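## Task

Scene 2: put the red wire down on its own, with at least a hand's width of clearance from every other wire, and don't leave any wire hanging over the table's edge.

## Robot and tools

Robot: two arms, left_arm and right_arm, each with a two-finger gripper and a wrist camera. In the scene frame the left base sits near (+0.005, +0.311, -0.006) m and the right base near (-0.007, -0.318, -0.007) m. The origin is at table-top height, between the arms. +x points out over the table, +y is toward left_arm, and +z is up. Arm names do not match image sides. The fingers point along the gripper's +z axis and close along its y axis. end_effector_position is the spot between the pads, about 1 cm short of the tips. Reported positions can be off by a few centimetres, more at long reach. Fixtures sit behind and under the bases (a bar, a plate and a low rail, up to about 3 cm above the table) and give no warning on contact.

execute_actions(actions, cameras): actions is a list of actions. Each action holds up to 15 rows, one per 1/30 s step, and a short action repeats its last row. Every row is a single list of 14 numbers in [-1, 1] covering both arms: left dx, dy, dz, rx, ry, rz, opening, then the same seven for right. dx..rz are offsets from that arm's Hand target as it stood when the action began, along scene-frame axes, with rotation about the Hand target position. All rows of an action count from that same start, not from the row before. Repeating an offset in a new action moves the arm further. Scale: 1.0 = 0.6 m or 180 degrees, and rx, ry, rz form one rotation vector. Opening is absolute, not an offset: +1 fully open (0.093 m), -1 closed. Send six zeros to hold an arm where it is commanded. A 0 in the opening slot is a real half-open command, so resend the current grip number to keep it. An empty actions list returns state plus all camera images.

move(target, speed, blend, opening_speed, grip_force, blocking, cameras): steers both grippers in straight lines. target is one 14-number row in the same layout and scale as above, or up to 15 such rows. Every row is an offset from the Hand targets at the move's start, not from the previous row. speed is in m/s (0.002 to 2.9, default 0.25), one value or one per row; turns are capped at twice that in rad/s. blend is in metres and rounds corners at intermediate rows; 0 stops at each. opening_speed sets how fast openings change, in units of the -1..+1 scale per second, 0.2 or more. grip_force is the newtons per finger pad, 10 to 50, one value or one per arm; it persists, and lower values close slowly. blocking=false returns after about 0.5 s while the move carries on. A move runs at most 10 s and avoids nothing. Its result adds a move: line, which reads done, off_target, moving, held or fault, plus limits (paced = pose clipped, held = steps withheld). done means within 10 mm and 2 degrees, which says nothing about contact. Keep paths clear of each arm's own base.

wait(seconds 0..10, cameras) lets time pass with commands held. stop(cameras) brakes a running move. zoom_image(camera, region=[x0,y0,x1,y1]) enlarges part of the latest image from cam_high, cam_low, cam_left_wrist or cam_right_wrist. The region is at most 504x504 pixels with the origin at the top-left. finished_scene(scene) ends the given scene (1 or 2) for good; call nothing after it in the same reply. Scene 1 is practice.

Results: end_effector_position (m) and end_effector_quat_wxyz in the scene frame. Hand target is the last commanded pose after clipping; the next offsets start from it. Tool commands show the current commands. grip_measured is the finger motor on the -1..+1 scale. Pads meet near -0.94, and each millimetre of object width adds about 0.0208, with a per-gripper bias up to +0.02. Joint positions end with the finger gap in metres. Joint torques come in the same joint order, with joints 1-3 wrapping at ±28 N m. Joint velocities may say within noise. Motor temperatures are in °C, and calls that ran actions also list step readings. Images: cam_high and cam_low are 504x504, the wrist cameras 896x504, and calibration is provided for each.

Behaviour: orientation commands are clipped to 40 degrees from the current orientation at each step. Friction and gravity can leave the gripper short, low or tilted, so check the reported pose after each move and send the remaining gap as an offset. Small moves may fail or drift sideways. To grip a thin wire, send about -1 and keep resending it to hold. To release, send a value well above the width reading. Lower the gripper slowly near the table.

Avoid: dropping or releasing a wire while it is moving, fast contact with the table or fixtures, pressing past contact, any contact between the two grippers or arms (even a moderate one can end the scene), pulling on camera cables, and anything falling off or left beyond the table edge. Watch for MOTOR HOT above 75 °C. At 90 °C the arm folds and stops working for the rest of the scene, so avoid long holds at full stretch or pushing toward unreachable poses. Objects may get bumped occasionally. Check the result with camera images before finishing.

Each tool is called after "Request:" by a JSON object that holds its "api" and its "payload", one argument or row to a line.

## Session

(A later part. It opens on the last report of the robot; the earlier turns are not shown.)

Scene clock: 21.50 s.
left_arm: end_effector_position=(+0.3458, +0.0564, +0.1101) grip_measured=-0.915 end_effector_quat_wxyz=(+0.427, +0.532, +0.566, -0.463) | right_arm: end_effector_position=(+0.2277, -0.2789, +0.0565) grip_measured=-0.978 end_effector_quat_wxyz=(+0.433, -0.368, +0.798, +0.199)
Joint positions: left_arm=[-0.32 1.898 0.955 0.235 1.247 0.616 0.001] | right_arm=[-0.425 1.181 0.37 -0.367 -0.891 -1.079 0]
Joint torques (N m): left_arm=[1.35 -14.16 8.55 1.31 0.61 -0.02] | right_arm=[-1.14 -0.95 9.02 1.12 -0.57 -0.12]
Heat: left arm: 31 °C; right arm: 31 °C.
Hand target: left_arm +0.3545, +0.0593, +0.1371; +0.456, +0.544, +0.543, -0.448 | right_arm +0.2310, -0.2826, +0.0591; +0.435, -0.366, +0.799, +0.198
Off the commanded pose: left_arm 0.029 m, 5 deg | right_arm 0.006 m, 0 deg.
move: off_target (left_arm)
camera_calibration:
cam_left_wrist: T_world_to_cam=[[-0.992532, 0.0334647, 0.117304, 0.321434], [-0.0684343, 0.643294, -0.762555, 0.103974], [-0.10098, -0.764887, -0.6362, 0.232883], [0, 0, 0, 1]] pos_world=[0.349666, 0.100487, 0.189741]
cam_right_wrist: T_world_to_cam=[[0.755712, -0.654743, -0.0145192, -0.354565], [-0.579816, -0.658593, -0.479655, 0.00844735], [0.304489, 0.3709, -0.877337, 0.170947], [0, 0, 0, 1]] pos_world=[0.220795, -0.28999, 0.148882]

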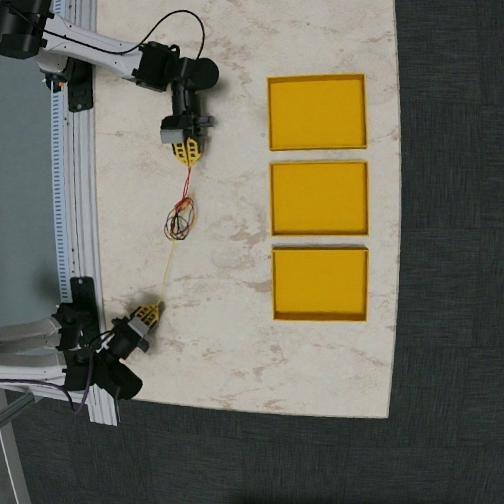

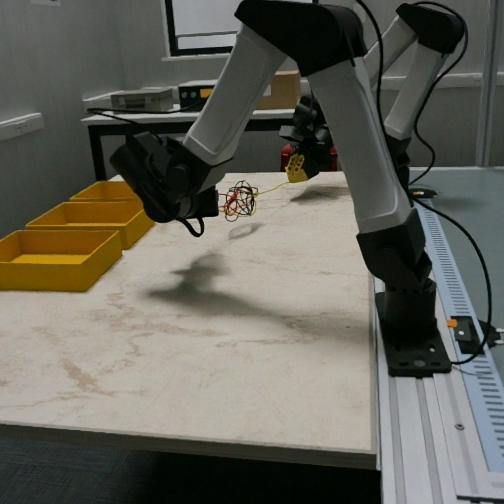

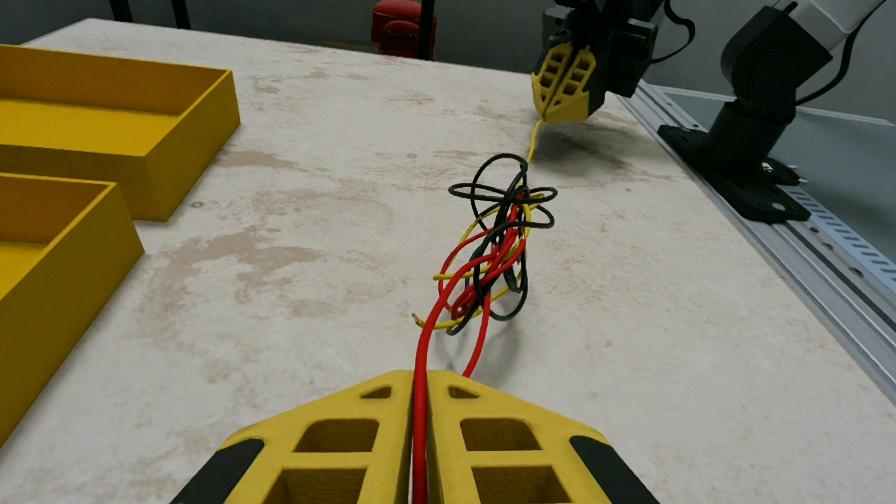

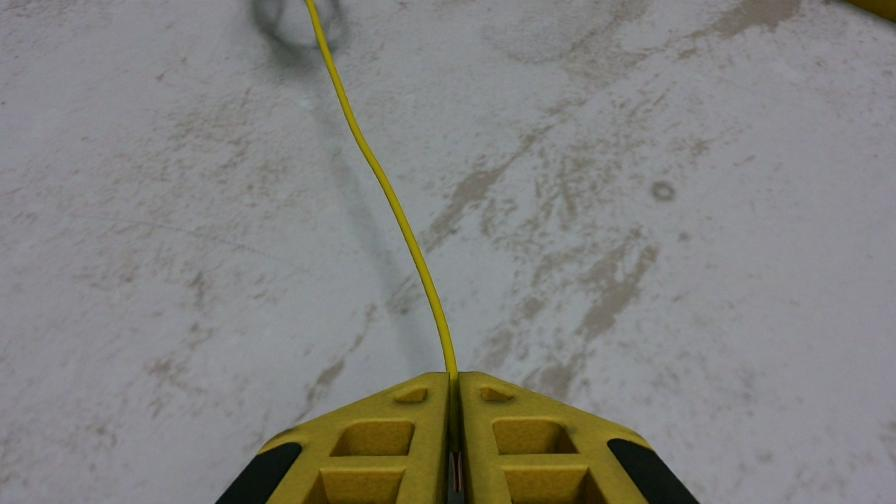

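Request:
{"api": "move", "payload": {
  "target": [0,0.13,-0.03,0,0,0,-0.92,0,-0.05,-0.03,0,0,0,-1],
  "cameras": ["all"],
  "speed": 0.05
}}

Request:
{"api": "zoom_image", "payload": {
  "camera": "cam_low",
  "region": [180, 130, 320, 250]
}}

Request:
{"api": "zoom_image", "payload": {
  "camera": "cam_left_wrist",
  "region": [380, 100, 680, 430]
}}

Scene clock: 27.27 s.
left_arm: end_effector_position=(+0.3403, +0.1274, +0.1160) grip_measured=-0.915 end_effector_quat_wxyz=(+0.441, +0.545, +0.545, -0.460) | right_arm: end_effector_position=(+0.2251, -0.3000, +0.0449) grip_measured=-0.978 end_effector_quat_wxyz=(+0.442, -0.366, +0.788, +0.221)
Joint positions: left_arm=[-0.118 1.922 1.126 -0.591 1.377 1.37 0.001] | right_arm=[-0.576 1.365 0.425 -0.46 -0.981 -1.333 0]
Joint torques (N m): left_arm=[3 -8.08 8.47 0.53 0.82 -0.01] | right_arm=[-1.84 -1.69 8.4 0.81 -0.14 -0.13]
Motor temperatures (°C): left_arm=[26 32 28 27 27 27 28] | right_arm=[27 27 32 27 25 23 26]
Heat: left arm: 32 °C; right arm: 32 °C.
Hand target: left_arm +0.3545, +0.1372, +0.1191; +0.457, +0.544, +0.543, -0.448 | right_arm +0.2309, -0.3125, +0.0410; +0.435, -0.366, +0.799, +0.198
Off the commanded pose: left_arm 0.018 m, 2 deg | right_arm 0.014 m, 3 deg.
move: off_target (left_arm, right_arm)
camera_calibration:
cam_left_wrist: T_world_to_cam=[[-0.996192, 0.0556335, 0.0671339, 0.3171], [-0.0171339, 0.630049, -0.776366, 0.0482469], [-0.0854896, -0.77456, -0.626696, 0.285262], [0, 0, 0, 1]] pos_world=[0.341106, 0.172913, 0.194942]
cam_right_wrist: T_world_to_cam=[[0.768573, -0.638557, -0.0392477, -0.36349], [-0.563555, -0.646711, -0.513976, -0.0110045], [0.302821, 0.417146, -0.856907, 0.182774], [0, 0, 0, 1]] pos_world=[0.217819, -0.315469, 0.136698]

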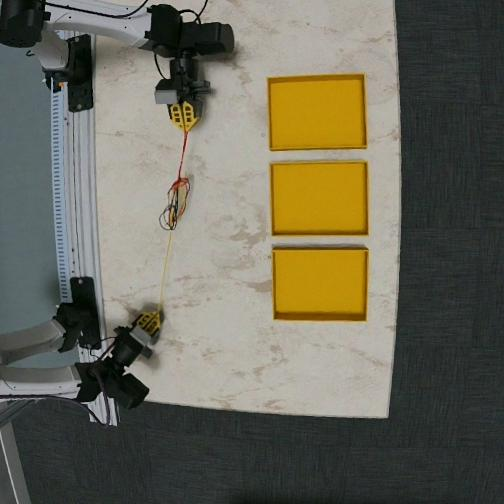

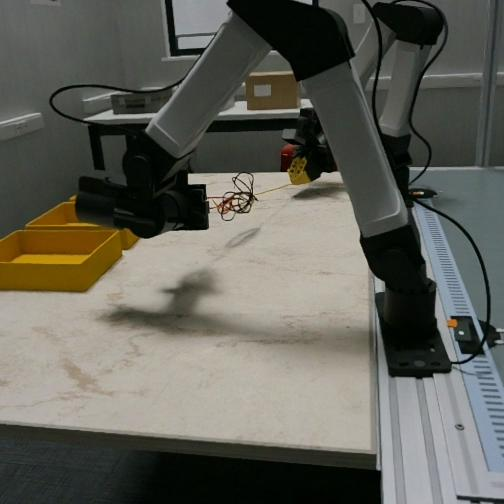

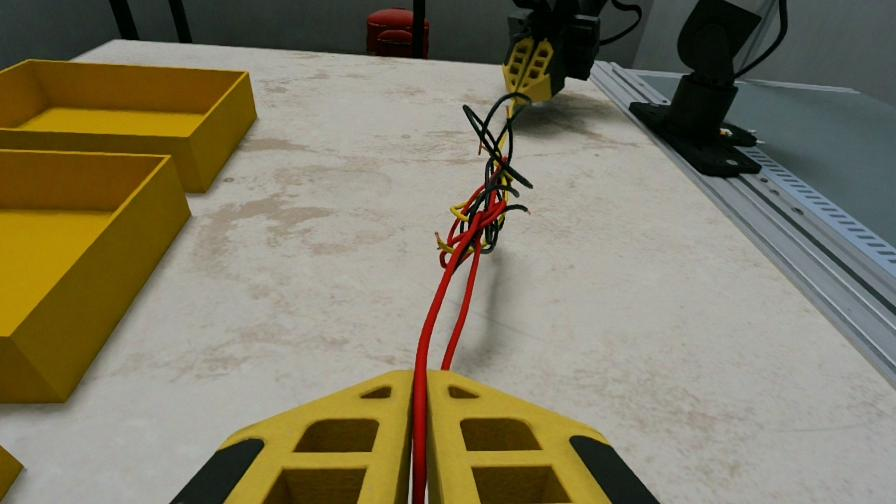

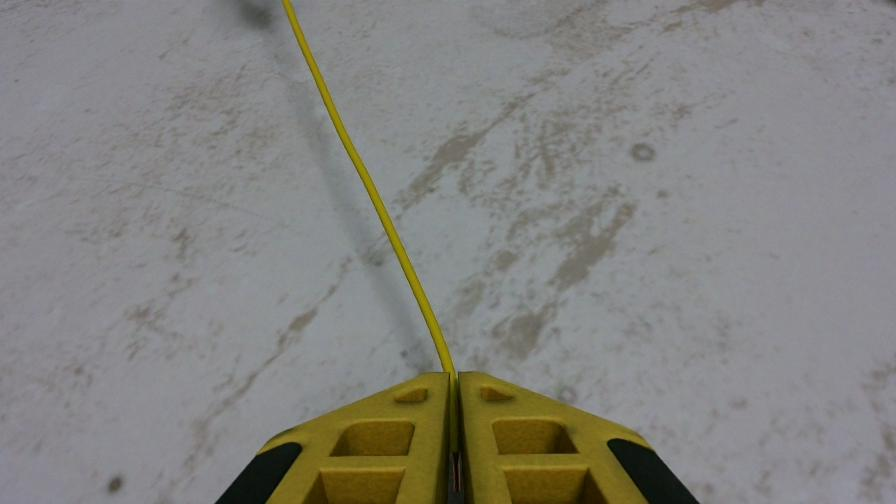

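Scaled by 3.600 from the camera's 504x504 image, which has a finer 720x720 frame.

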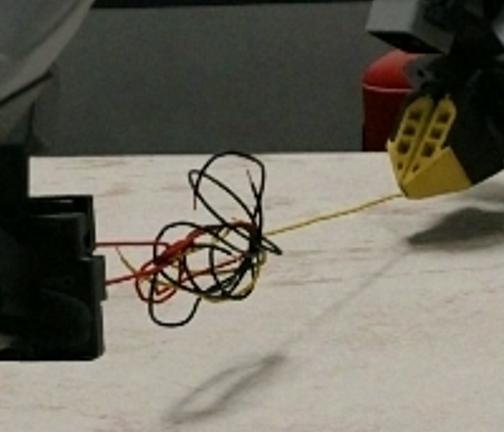

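Scaled by 1.527 from the camera's 896x504 image, which has a finer 1280x720 frame.

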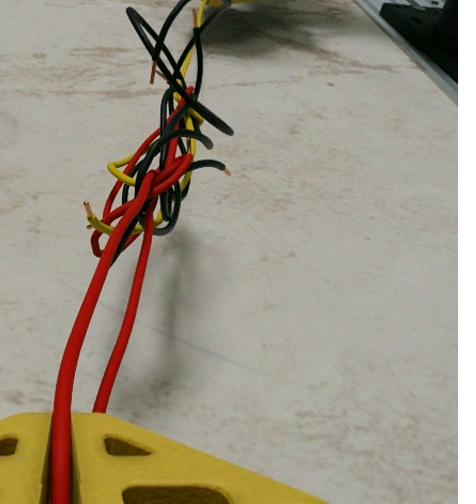

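Request:
{"api": "move", "payload": {
  "target": [0,0.08,-0.05,0,0,0,-0.92,0.03,-0.13,0.0,0,0,-0.08,-1],
  "cameras": ["all"],
  "speed": 0.05
}}

Request:
{"api": "zoom_image", "payload": {
  "camera": "cam_low",
  "region": [180, 130, 320, 250]
}}

Request:
{"api": "zoom_image", "payload": {
  "camera": "cam_left_wrist",
  "region": [380, 50, 680, 380]
}}

Scene clock: 30.90 s.
left_arm: end_effector_position=(+0.3424, +0.1710, +0.0923) grip_measured=-0.915 end_effector_quat_wxyz=(+0.446, +0.543, +0.538, -0.465) | right_arm: end_effector_position=(+0.2363, -0.3636, +0.0479) grip_measured=-0.978 end_effector_quat_wxyz=(+0.462, -0.258, +0.826, +0.196)
Joint positions: left_arm=[0.012 2.166 1.344 -1.265 1.372 2.086 0.001] | right_arm=[-0.804 1.458 0.513 -0.494 -1.002 -1.322 0]
Joint torques (N m): left_arm=[3.84 -9.02 7.43 -0.41 0.52 0] | right_arm=[-2.19 -2.63 9.13 1.53 0.12 0.12]
Heat: left arm: 32 °C; right arm: 32 °C.
Hand target: left_arm +0.3546, +0.1853, +0.0891; +0.457, +0.544, +0.543, -0.448 | right_arm +0.2490, -0.3905, +0.0411; +0.456, -0.263, +0.838, +0.142
Off the commanded pose: left_arm 0.019 m, 2 deg | right_arm 0.031 m, 6 deg.
joint sent to its limit (left arm) — joint 6 (wrist roll), upper limit. The joint targets still meet the commanded pose.
move: off_target (left_arm, right_arm)
camera_calibration:
cam_left_wrist: T_world_to_cam=[[-0.996075, 0.0627013, 0.062482, 0.317552], [-0.0106369, 0.615967, -0.7877, 0.00366896], [-0.0878767, -0.785273, -0.612882, 0.305731], [0, 0, 0, 1]] pos_world=[0.343211, 0.217911, 0.170426]
cam_right_wrist: T_world_to_cam=[[0.601753, -0.792223, -0.101374, -0.426031], [-0.70932, -0.471763, -0.523741, 0.0541723], [0.367095, 0.387069, -0.845824, 0.181848], [0, 0, 0, 1]] pos_world=[0.228035, -0.382343, 0.138995]

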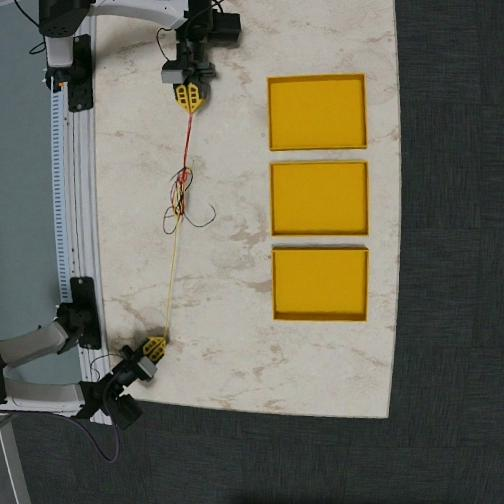

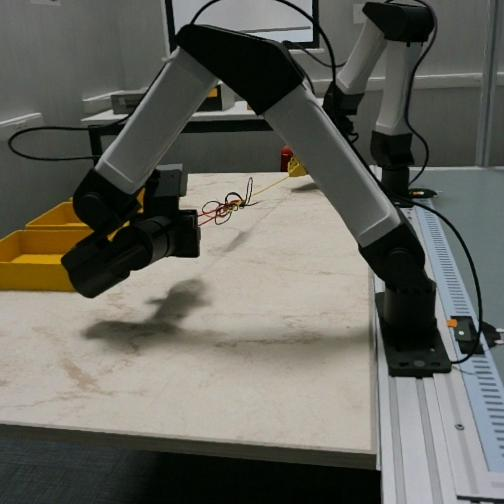

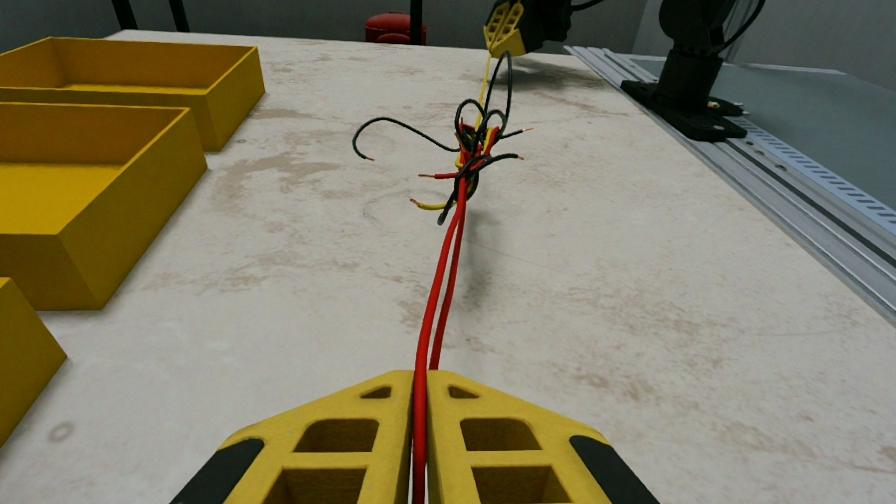

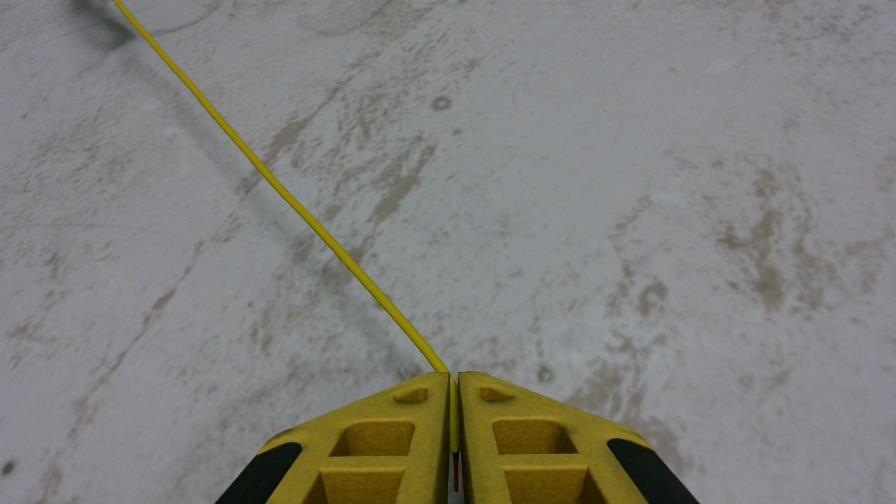

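Scaled by 3.600 from the camera's 504x504 image, which has a finer 720x720 frame.

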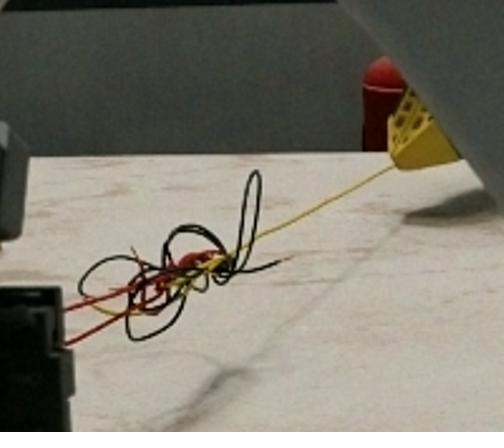

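Scaled by 1.527 from the camera's 896x504 image, which has a finer 1280x720 frame.

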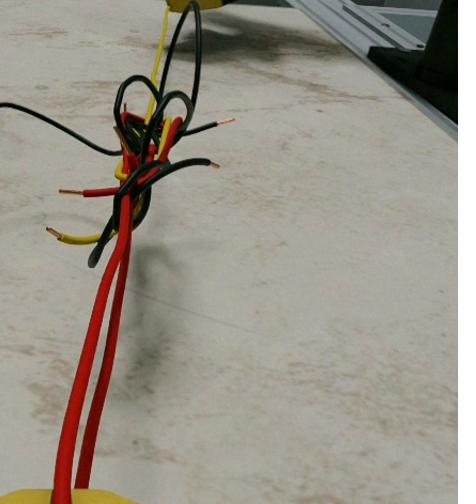

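Request:
{"api": "move", "payload": {
  "target": [0,0.12,-0.05,0,0,0.22,-0.92,0.0,-0.02,-0.02,0,0,-0.05,-1],
  "cameras": ["all"],
  "speed": 0.06
}}

Request:
{"api": "zoom_image", "payload": {
  "camera": "cam_low",
  "region": [180, 130, 320, 250]
}}

Request:
{"api": "zoom_image", "payload": {
  "camera": "cam_left_wrist",
  "region": [380, 50, 680, 380]
}}

Scene clock: 37.80 s.
left_arm: end_effector_position=(+0.3200, +0.2175, +0.0600) grip_measured=-0.915 end_effector_quat_wxyz=(+0.538, +0.366, +0.664, -0.368) | right_arm: end_effector_position=(+0.2269, -0.3533, +0.0396) grip_measured=-0.978 end_effector_quat_wxyz=(+0.454, -0.181, +0.840, +0.234)
Joint positions: left_arm=[0.162 1.849 0.407 0.881 1.286 0.453 0.001] | right_arm=[-0.813 1.426 0.425 -0.419 -1.023 -1.138 0]
Joint torques (N m): left_arm=[7.58 -8.8 4.79 1.94 -1.19 -0.15] | right_arm=[-4.22 -6.34 8.05 2.55 0.73 0.08]
Heat: left arm: 33 °C; right arm: 33 °C.
Hand target: left_arm +0.3545, +0.2572, +0.0591; +0.581, +0.328, +0.695, -0.267 | right_arm +0.2489, -0.4025, +0.0290; +0.466, -0.196, +0.856, +0.106
Off the commanded pose: left_arm 0.053 m, 14 deg | right_arm 0.055 m, 15 deg.
move: off_target (left_arm, right_arm)
camera_calibration:
cam_left_wrist: T_world_to_cam=[[-0.8958, -0.421908, 0.139771, 0.363086], [-0.35567, 0.491892, -0.794696, 0.0870799], [0.266536, -0.761601, -0.590697, 0.200623], [0, 0, 0, 1]] pos_world=[0.30275, 0.26315, 0.13696]
cam_right_wrist: T_world_to_cam=[[0.510918, -0.824403, -0.243563, -0.398292], [-0.787441, -0.335181, -0.517292, 0.113747], [0.344819, 0.456085, -0.820418, 0.202747], [0, 0, 0, 1]] pos_world=[0.223153, -0.382697, 0.128168]

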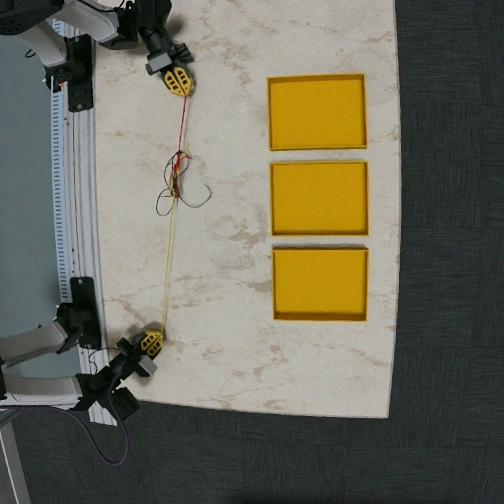

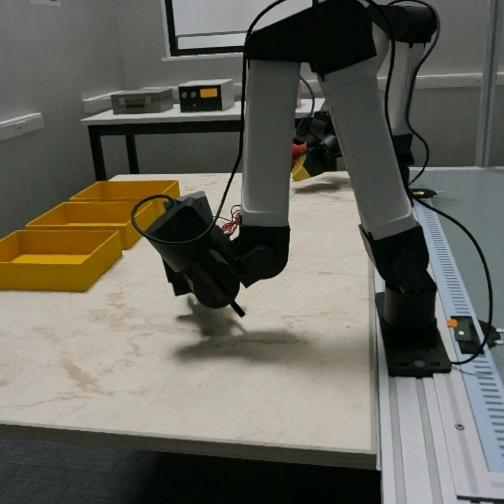

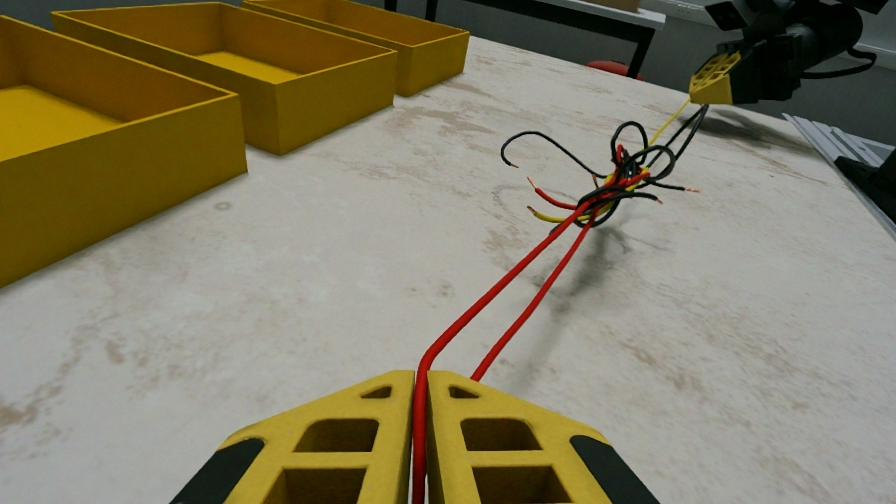

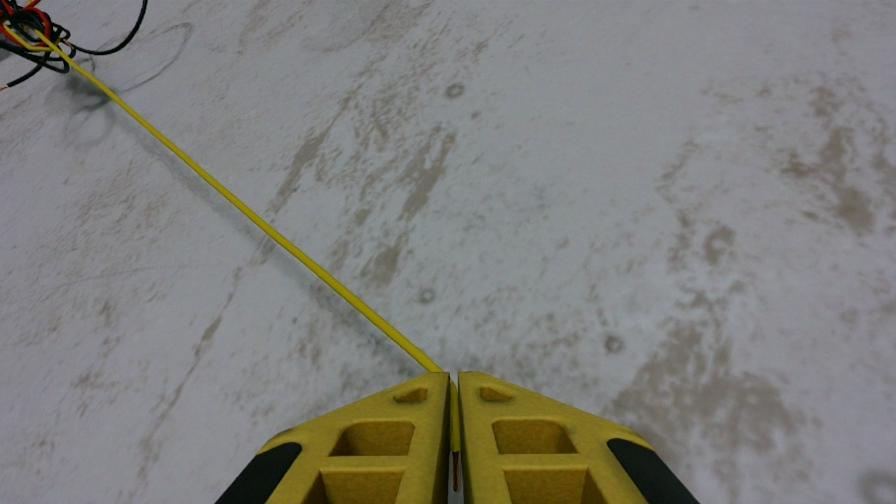

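Scaled by 3.600 from the camera's 504x504 image, which has a finer 720x720 frame.

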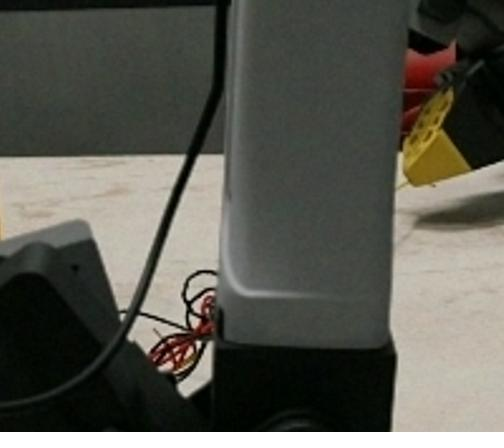

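Scaled by 1.527 from the camera's 896x504 image, which has a finer 1280x720 frame.

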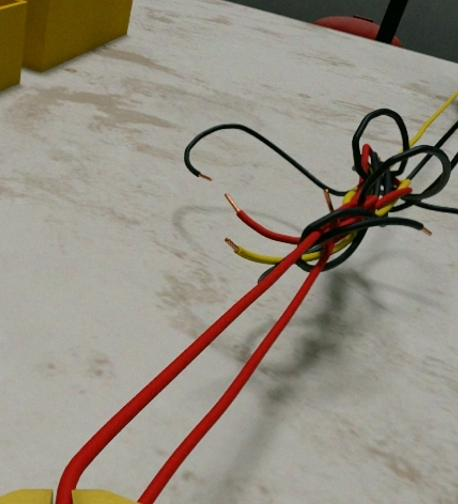

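Request:
{"api": "move", "payload": {
  "target": [-0.02,-0.12,0.0,0,0,0,-0.92,-0.02,0.17,0.02,0,0,0.05,-1],
  "cameras": ["all"],
  "speed": 0.1
}}

Request:
{"api": "zoom_image", "payload": {
  "camera": "cam_left_wrist",
  "region": [380, 50, 780, 380]
}}

Scene clock: 39.83 s.
left_arm: end_effector_position=(+0.3441, +0.1860, +0.0641) grip_measured=-0.915 end_effector_quat_wxyz=(+0.584, +0.333, +0.690, -0.269) | right_arm: end_effector_position=(+0.2366, -0.3025, +0.0397) grip_measured=-0.978 end_effector_quat_wxyz=(+0.451, -0.261, +0.841, +0.144)
Joint positions: left_arm=[-0.052 1.882 0.316 1.298 0.873 0.232 0.001] | right_arm=[-0.449 1.102 0.22 -0.073 -0.771 -0.781 0]
Joint torques (N m): left_arm=[-0.7 -5.3 2.97 1.91 0.02 -0.15] | right_arm=[0.54 -2.76 6.32 1.88 -0.42 0.09]
Heat: left arm: 33 °C; right arm: 33 °C.
Hand target: left_arm +0.3426, +0.1852, +0.0592; +0.581, +0.328, +0.695, -0.267 | right_arm +0.2370, -0.3006, +0.0410; +0.456, -0.263, +0.838, +0.142
Off the commanded pose: left_arm 0.005 m, 1 deg | right_arm 0.002 m, 1 deg.
move: done
camera_calibration:
cam_left_wrist: T_world_to_cam=[[-0.797445, -0.602725, 0.0283531, 0.377694], [-0.390211, 0.479294, -0.786138, 0.128116], [0.460235, -0.637966, -0.6174, 0.0846421], [0, 0, 0, 1]] pos_world=[0.312227, 0.220239, 0.142266]
cam_right_wrist: T_world_to_cam=[[0.563859, -0.825588, -0.0216086, -0.38306], [-0.732989, -0.488218, -0.473677, 0.0775398], [0.380513, 0.282926, -0.880433, 0.117931], [0, 0, 0, 1]] pos_world=[0.227953, -0.311759, 0.132282]

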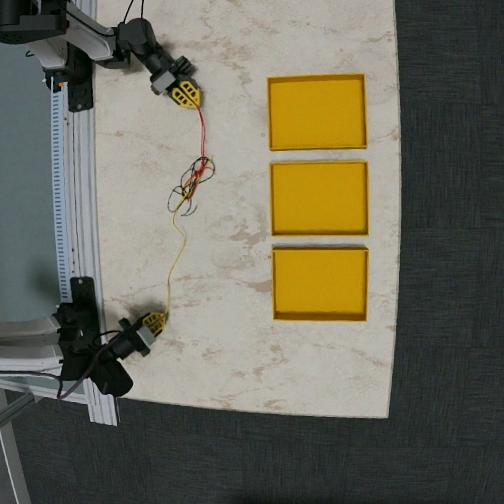

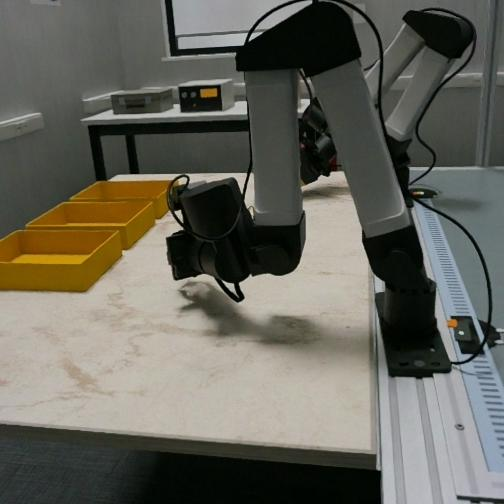

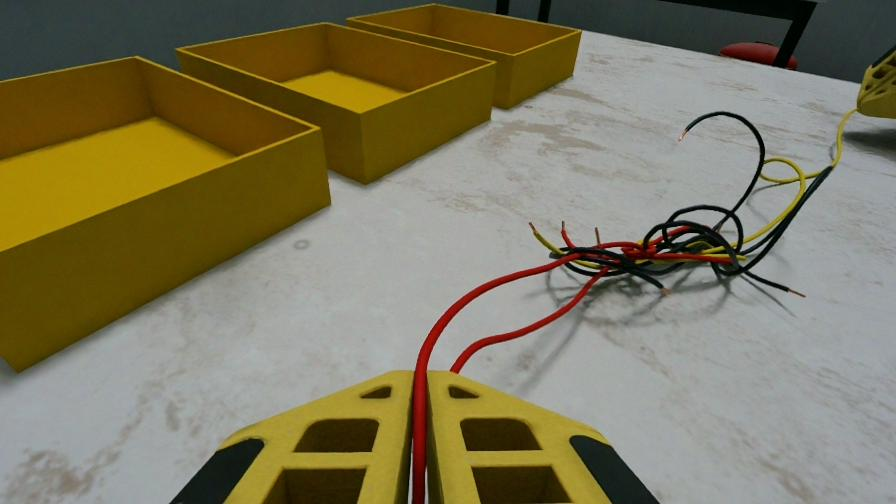

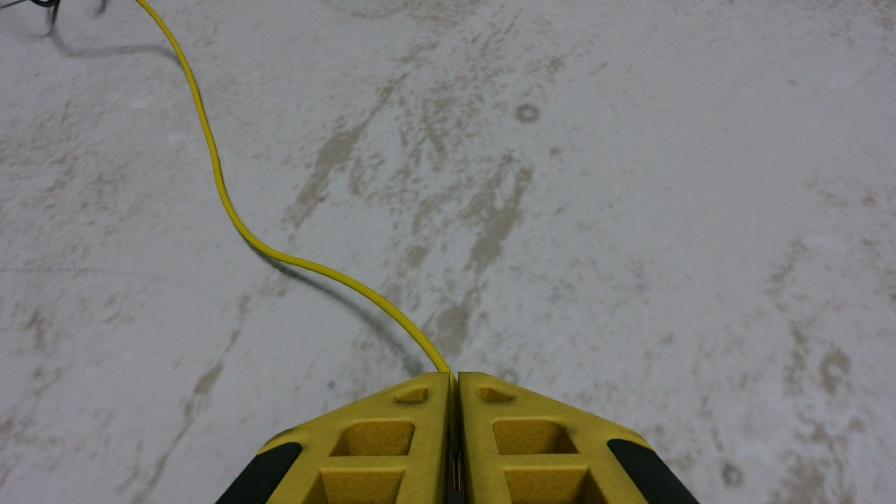

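Scaled by 1.260 from the camera's 896x504 image, which has a finer 1280x720 frame.

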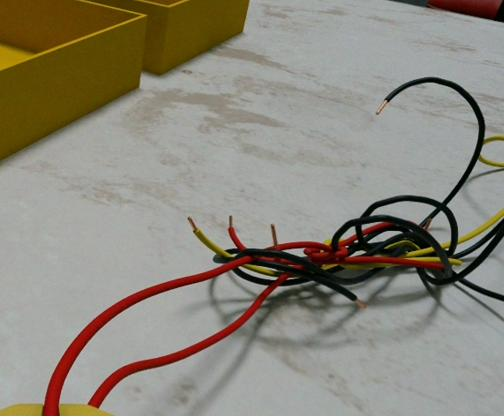

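Request:
{"api": "move", "payload": {
  "target": [
    [0,0,0,0,0,0,-0.92,0,0,-0.025,0,0,0,-1],
    [0,0,0,0,0,0,-0.92,0,0,-0.025,0,0,0,-0.2],
    [0,0,0,0,0,0,-0.92,-0.04,-0.04,0.05,0,0,0,-0.2],
    [0,0,0,0,0,0,-0.92,-0.06,0.38,0.25,0,0,0,-0.2]
  ],
  "cameras": ["all"],
  "speed": [0.1,0.1,0.2,0.3],
  "blend": [0,0,0.02,0]
}}

Request:
{"api": "zoom_image", "payload": {
  "camera": "cam_right_wrist",
  "region": [250, 0, 650, 300]
}}

Scene clock: 50.70 s.
left_arm: end_effector_position=(+0.3443, +0.1861, +0.0642) grip_measured=-0.915 end_effector_quat_wxyz=(+0.584, +0.332, +0.690, -0.268) | right_arm: end_effector_position=(+0.2007, -0.0758, +0.1882) grip_measured=-0.202 end_effector_quat_wxyz=(+0.458, -0.266, +0.836, +0.143)
Joint positions: left_arm=[-0.052 1.882 0.316 1.299 0.872 0.231 0.001] | right_arm=[1.023 1.042 0.73 -0.348 0.354 0.246 0.036]
Joint torques (N m): left_arm=[-0.73 -5.2 2.96 1.9 0.03 -0.15] | right_arm=[0.44 -1.18 11.17 2.15 0.34 0.13]
Heat: left arm: 32 °C; right arm: 33 °C.
Hand target: left_arm +0.3426, +0.1852, +0.0591; +0.581, +0.328, +0.695, -0.267 | right_arm +0.2009, -0.0726, +0.1910; +0.456, -0.263, +0.838, +0.142
Off the commanded pose: left_arm 0.005 m, 1 deg | right_arm 0.004 m, 0 deg.
move: done
camera_calibration:
cam_left_wrist: T_world_to_cam=[[-0.796941, -0.603386, 0.0284582, 0.377804], [-0.390514, 0.478696, -0.786351, 0.128443], [0.460851, -0.637789, -0.617124, 0.0844497], [0, 0, 0, 1]] pos_world=[0.312328, 0.220338, 0.142366]
cam_right_wrist: T_world_to_cam=[[0.57028, -0.821394, -0.00964911, -0.175653], [-0.72086, -0.49478, -0.485338, 0.231539], [0.393879, 0.283734, -0.874273, 0.194333], [0, 0, 0, 1]] pos_world=[0.190535, -0.0848576, 0.28058]

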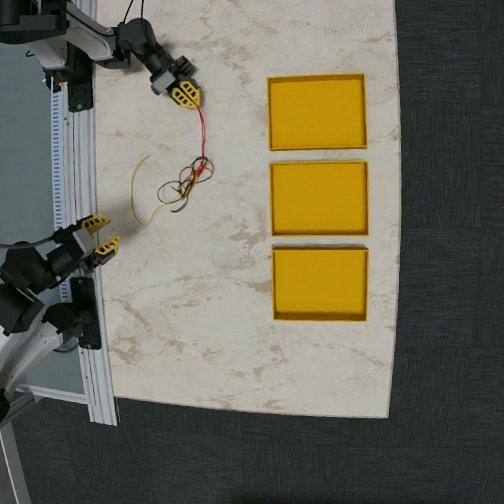

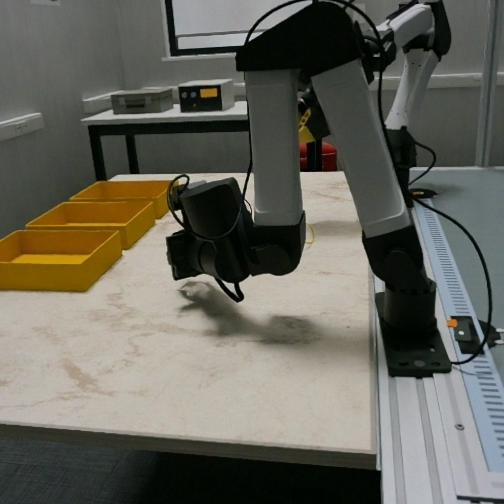

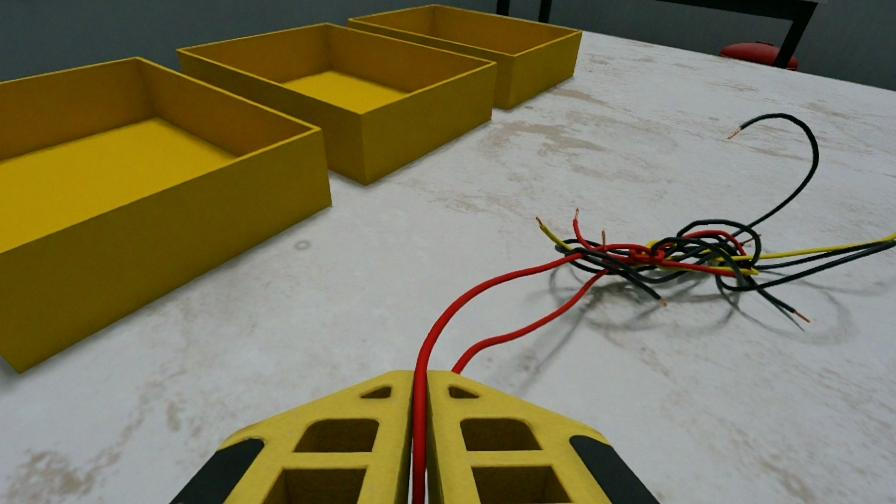

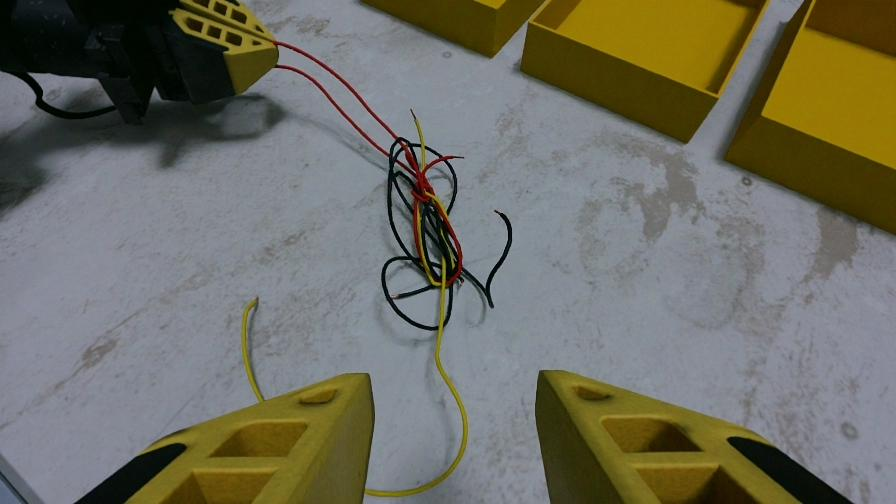

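Scaled by 1.260 from the camera's 896x504 image, which has a finer 1280x720 frame.

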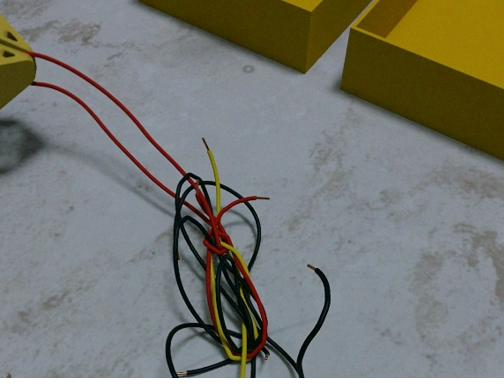

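Request:
{"api": "zoom_image", "payload": {
  "camera": "cam_right_wrist",
  "region": [360, 90, 530, 340]
}}

Request:
{"api": "zoom_image", "payload": {
  "camera": "cam_right_wrist",
  "region": [380, 125, 480, 225]
}}

Request:
{"api": "zoom_image", "payload": {
  "camera": "cam_right_wrist",
  "region": [380, 220, 480, 320]
}}

Request:
{"api": "zoom_image", "payload": {
  "camera": "cam_left_wrist",
  "region": [530, 190, 830, 340]
}}

Scaled by 2.016 from the camera's 896x504 image, which has a finer 1280x720 frame.

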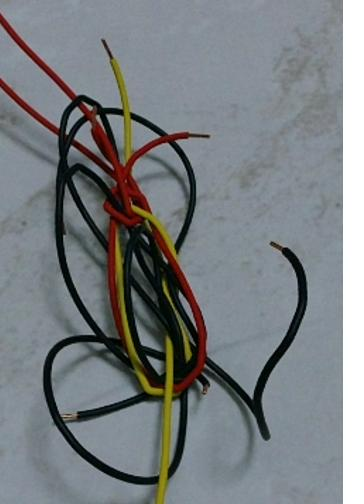

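Scaled by 5.040 from the camera's 896x504 image, which has a finer 1280x720 frame.

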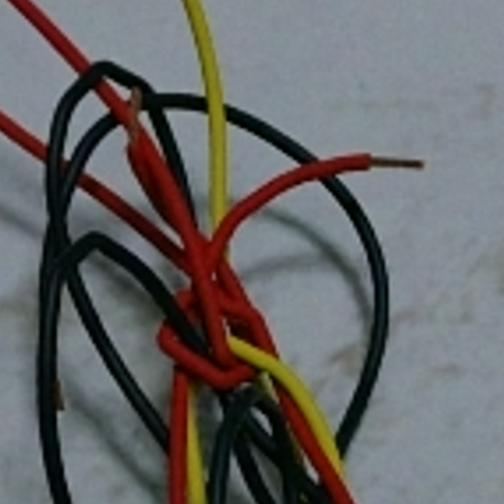

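Scaled by 5.040 from the camera's 896x504 image, which has a finer 1280x720 frame.

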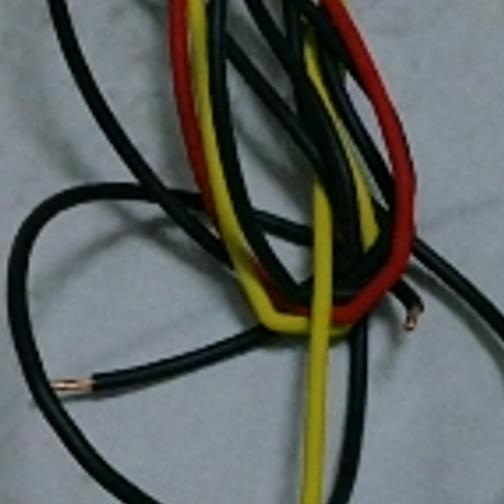

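Scaled by 1.680 from the camera's 896x504 image, which has a finer 1280x720 frame.

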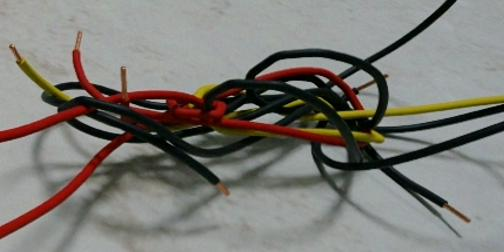

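Request:
{"api": "move", "payload": {
  "target": [0,0,0,0,0,0,-0.92,0.118,0.086,-0.21,-0.086,0.123,0,-0.2],
  "cameras": ["cam_right_wrist","cam_high"]
}}

Scene clock: 53.43 s.
left_arm: end_effector_position=(+0.3443, +0.1861, +0.0642) grip_measured=-0.915 end_effector_quat_wxyz=(+0.584, +0.332, +0.690, -0.268) | right_arm: end_effector_position=(+0.2688, -0.0239, +0.0679) grip_measured=-0.202 end_effector_quat_wxyz=(+0.255, -0.286, +0.921, +0.075)
Joint positions: left_arm=[-0.052 1.882 0.316 1.299 0.872 0.231 0.001] | right_arm=[0.86 1.74 1.081 -0.437 0.146 0.238 0.036]
Joint torques (N m): left_arm=[-0.73 -5.22 3.02 1.88 0.01 -0.14] | right_arm=[-0.79 -6.22 10.03 1.48 0.01 -0.12]
Heat: left arm: 32 °C; right arm: 33 °C.
Hand target: left_arm +0.3426, +0.1852, +0.0591; +0.581, +0.328, +0.695, -0.267 | right_arm +0.2716, -0.0210, +0.0650; +0.248, -0.289, +0.921, +0.076
Off the commanded pose: left_arm 0.005 m, 1 deg | right_arm 0.005 m, 1 deg.
move: done
camera_calibration:
cam_right_wrist: T_world_to_cam=[[0.555074, -0.831798, -0.00207131, -0.16958], [-0.831035, -0.554454, -0.0442936, 0.246154], [0.0356949, 0.0263076, -0.999016, 0.146174], [0, 0, 0, 1]] pos_world=[0.293474, -0.00842035, 0.156582]
Images, in order (width x height): cam_high 504x504, cam_right_wrist 896x504.

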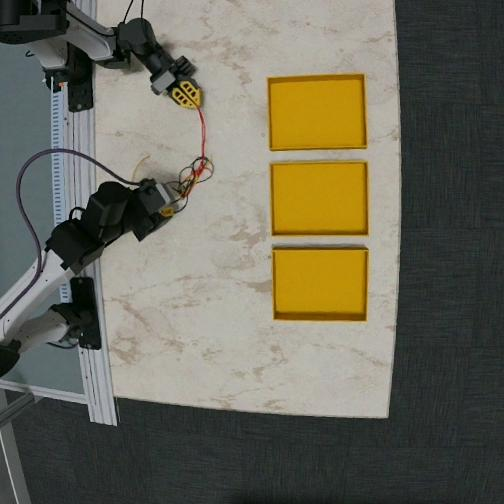

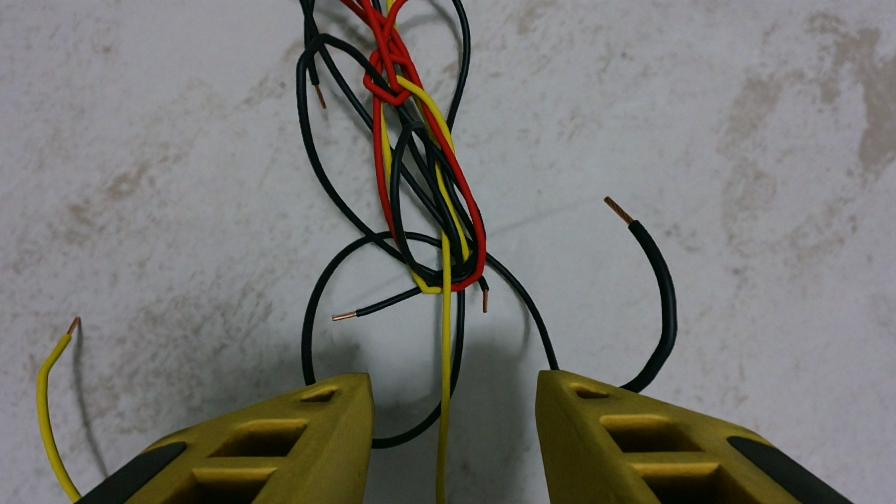

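Request:
{"api": "zoom_image", "payload": {
  "camera": "cam_right_wrist",
  "region": [280, 0, 580, 170]
}}

Request:
{"api": "zoom_image", "payload": {
  "camera": "cam_right_wrist",
  "region": [280, 150, 580, 320]
}}

Scaled by 1.680 from the camera's 896x504 image, which has a finer 1280x720 frame.

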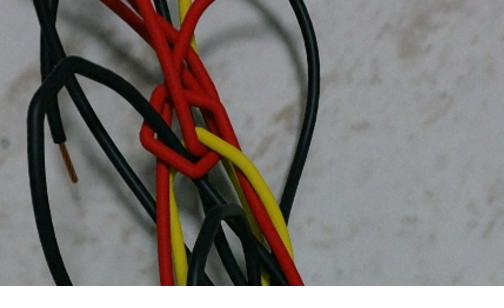

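Scaled by 1.680 from the camera's 896x504 image, which has a finer 1280x720 frame.

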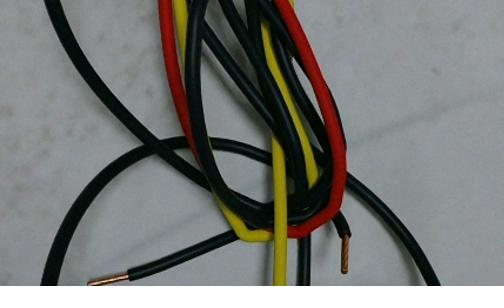

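Request:
{"api": "move", "payload": {
  "target": [
    [0,0,0,0,0,0,-0.92,0.008,0.004,-0.092,0,0,0,-0.2],
    [0,0,0,0,0,0,-0.92,0.008,0.004,-0.092,0,0,0,-1]
  ],
  "cameras": ["cam_right_wrist"],
  "speed": 0.08,
  "opening_speed": 0.8
}}

Scene clock: 56.63 s.
left_arm: end_effector_position=(+0.3445, +0.1862, +0.0643) grip_measured=-0.915 end_effector_quat_wxyz=(+0.585, +0.332, +0.690, -0.268) | right_arm: end_effector_position=(+0.2754, -0.0179, +0.0197) grip_measured=-0.976 end_effector_quat_wxyz=(+0.255, -0.287, +0.920, +0.075)
Joint positions: left_arm=[-0.052 1.882 0.316 1.3 0.87 0.231 0.001] | right_arm=[0.856 1.856 1.008 -0.245 0.143 0.232 0]
Joint torques (N m): left_arm=[-0.7 -5.2 3.02 1.89 0.03 -0.15] | right_arm=[-0.96 -6.6 6.78 1.8 0.02 -0.11]
Heat: left arm: 32 °C; right arm: 34 °C.
Hand target: left_arm +0.3426, +0.1852, +0.0591; +0.581, +0.328, +0.695, -0.267 | right_arm +0.2765, -0.0186, +0.0097; +0.248, -0.289, +0.921, +0.076
Off the commanded pose: left_arm 0.006 m, 1 deg | right_arm 0.010 m, 1 deg.
move: done
camera_calibration:
cam_right_wrist: T_world_to_cam=[[0.556882, -0.830588, -0.00224617, -0.168957], [-0.829806, -0.556236, -0.0449816, 0.252478], [0.0361118, 0.0269133, -0.998985, 0.0975031], [0, 0, 0, 1]] pos_world=[0.300076, -0.00252069, 0.108382]
Images, in order (width x height): cam_right_wrist 896x504.

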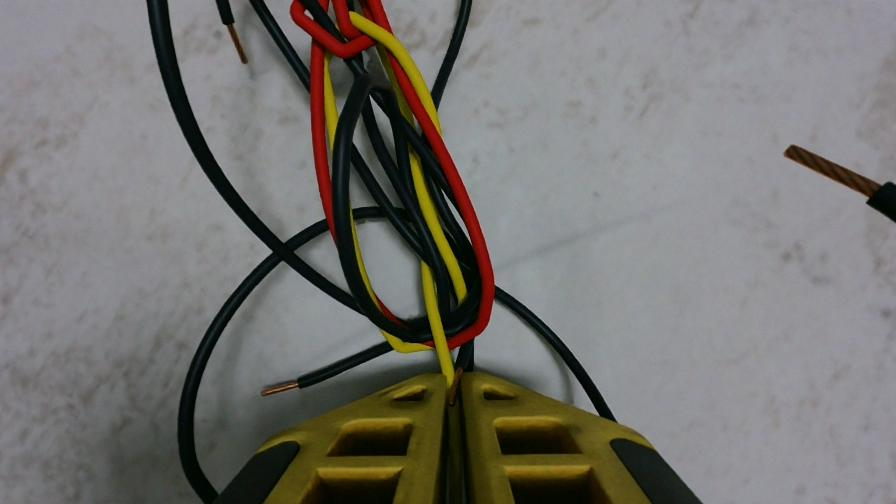

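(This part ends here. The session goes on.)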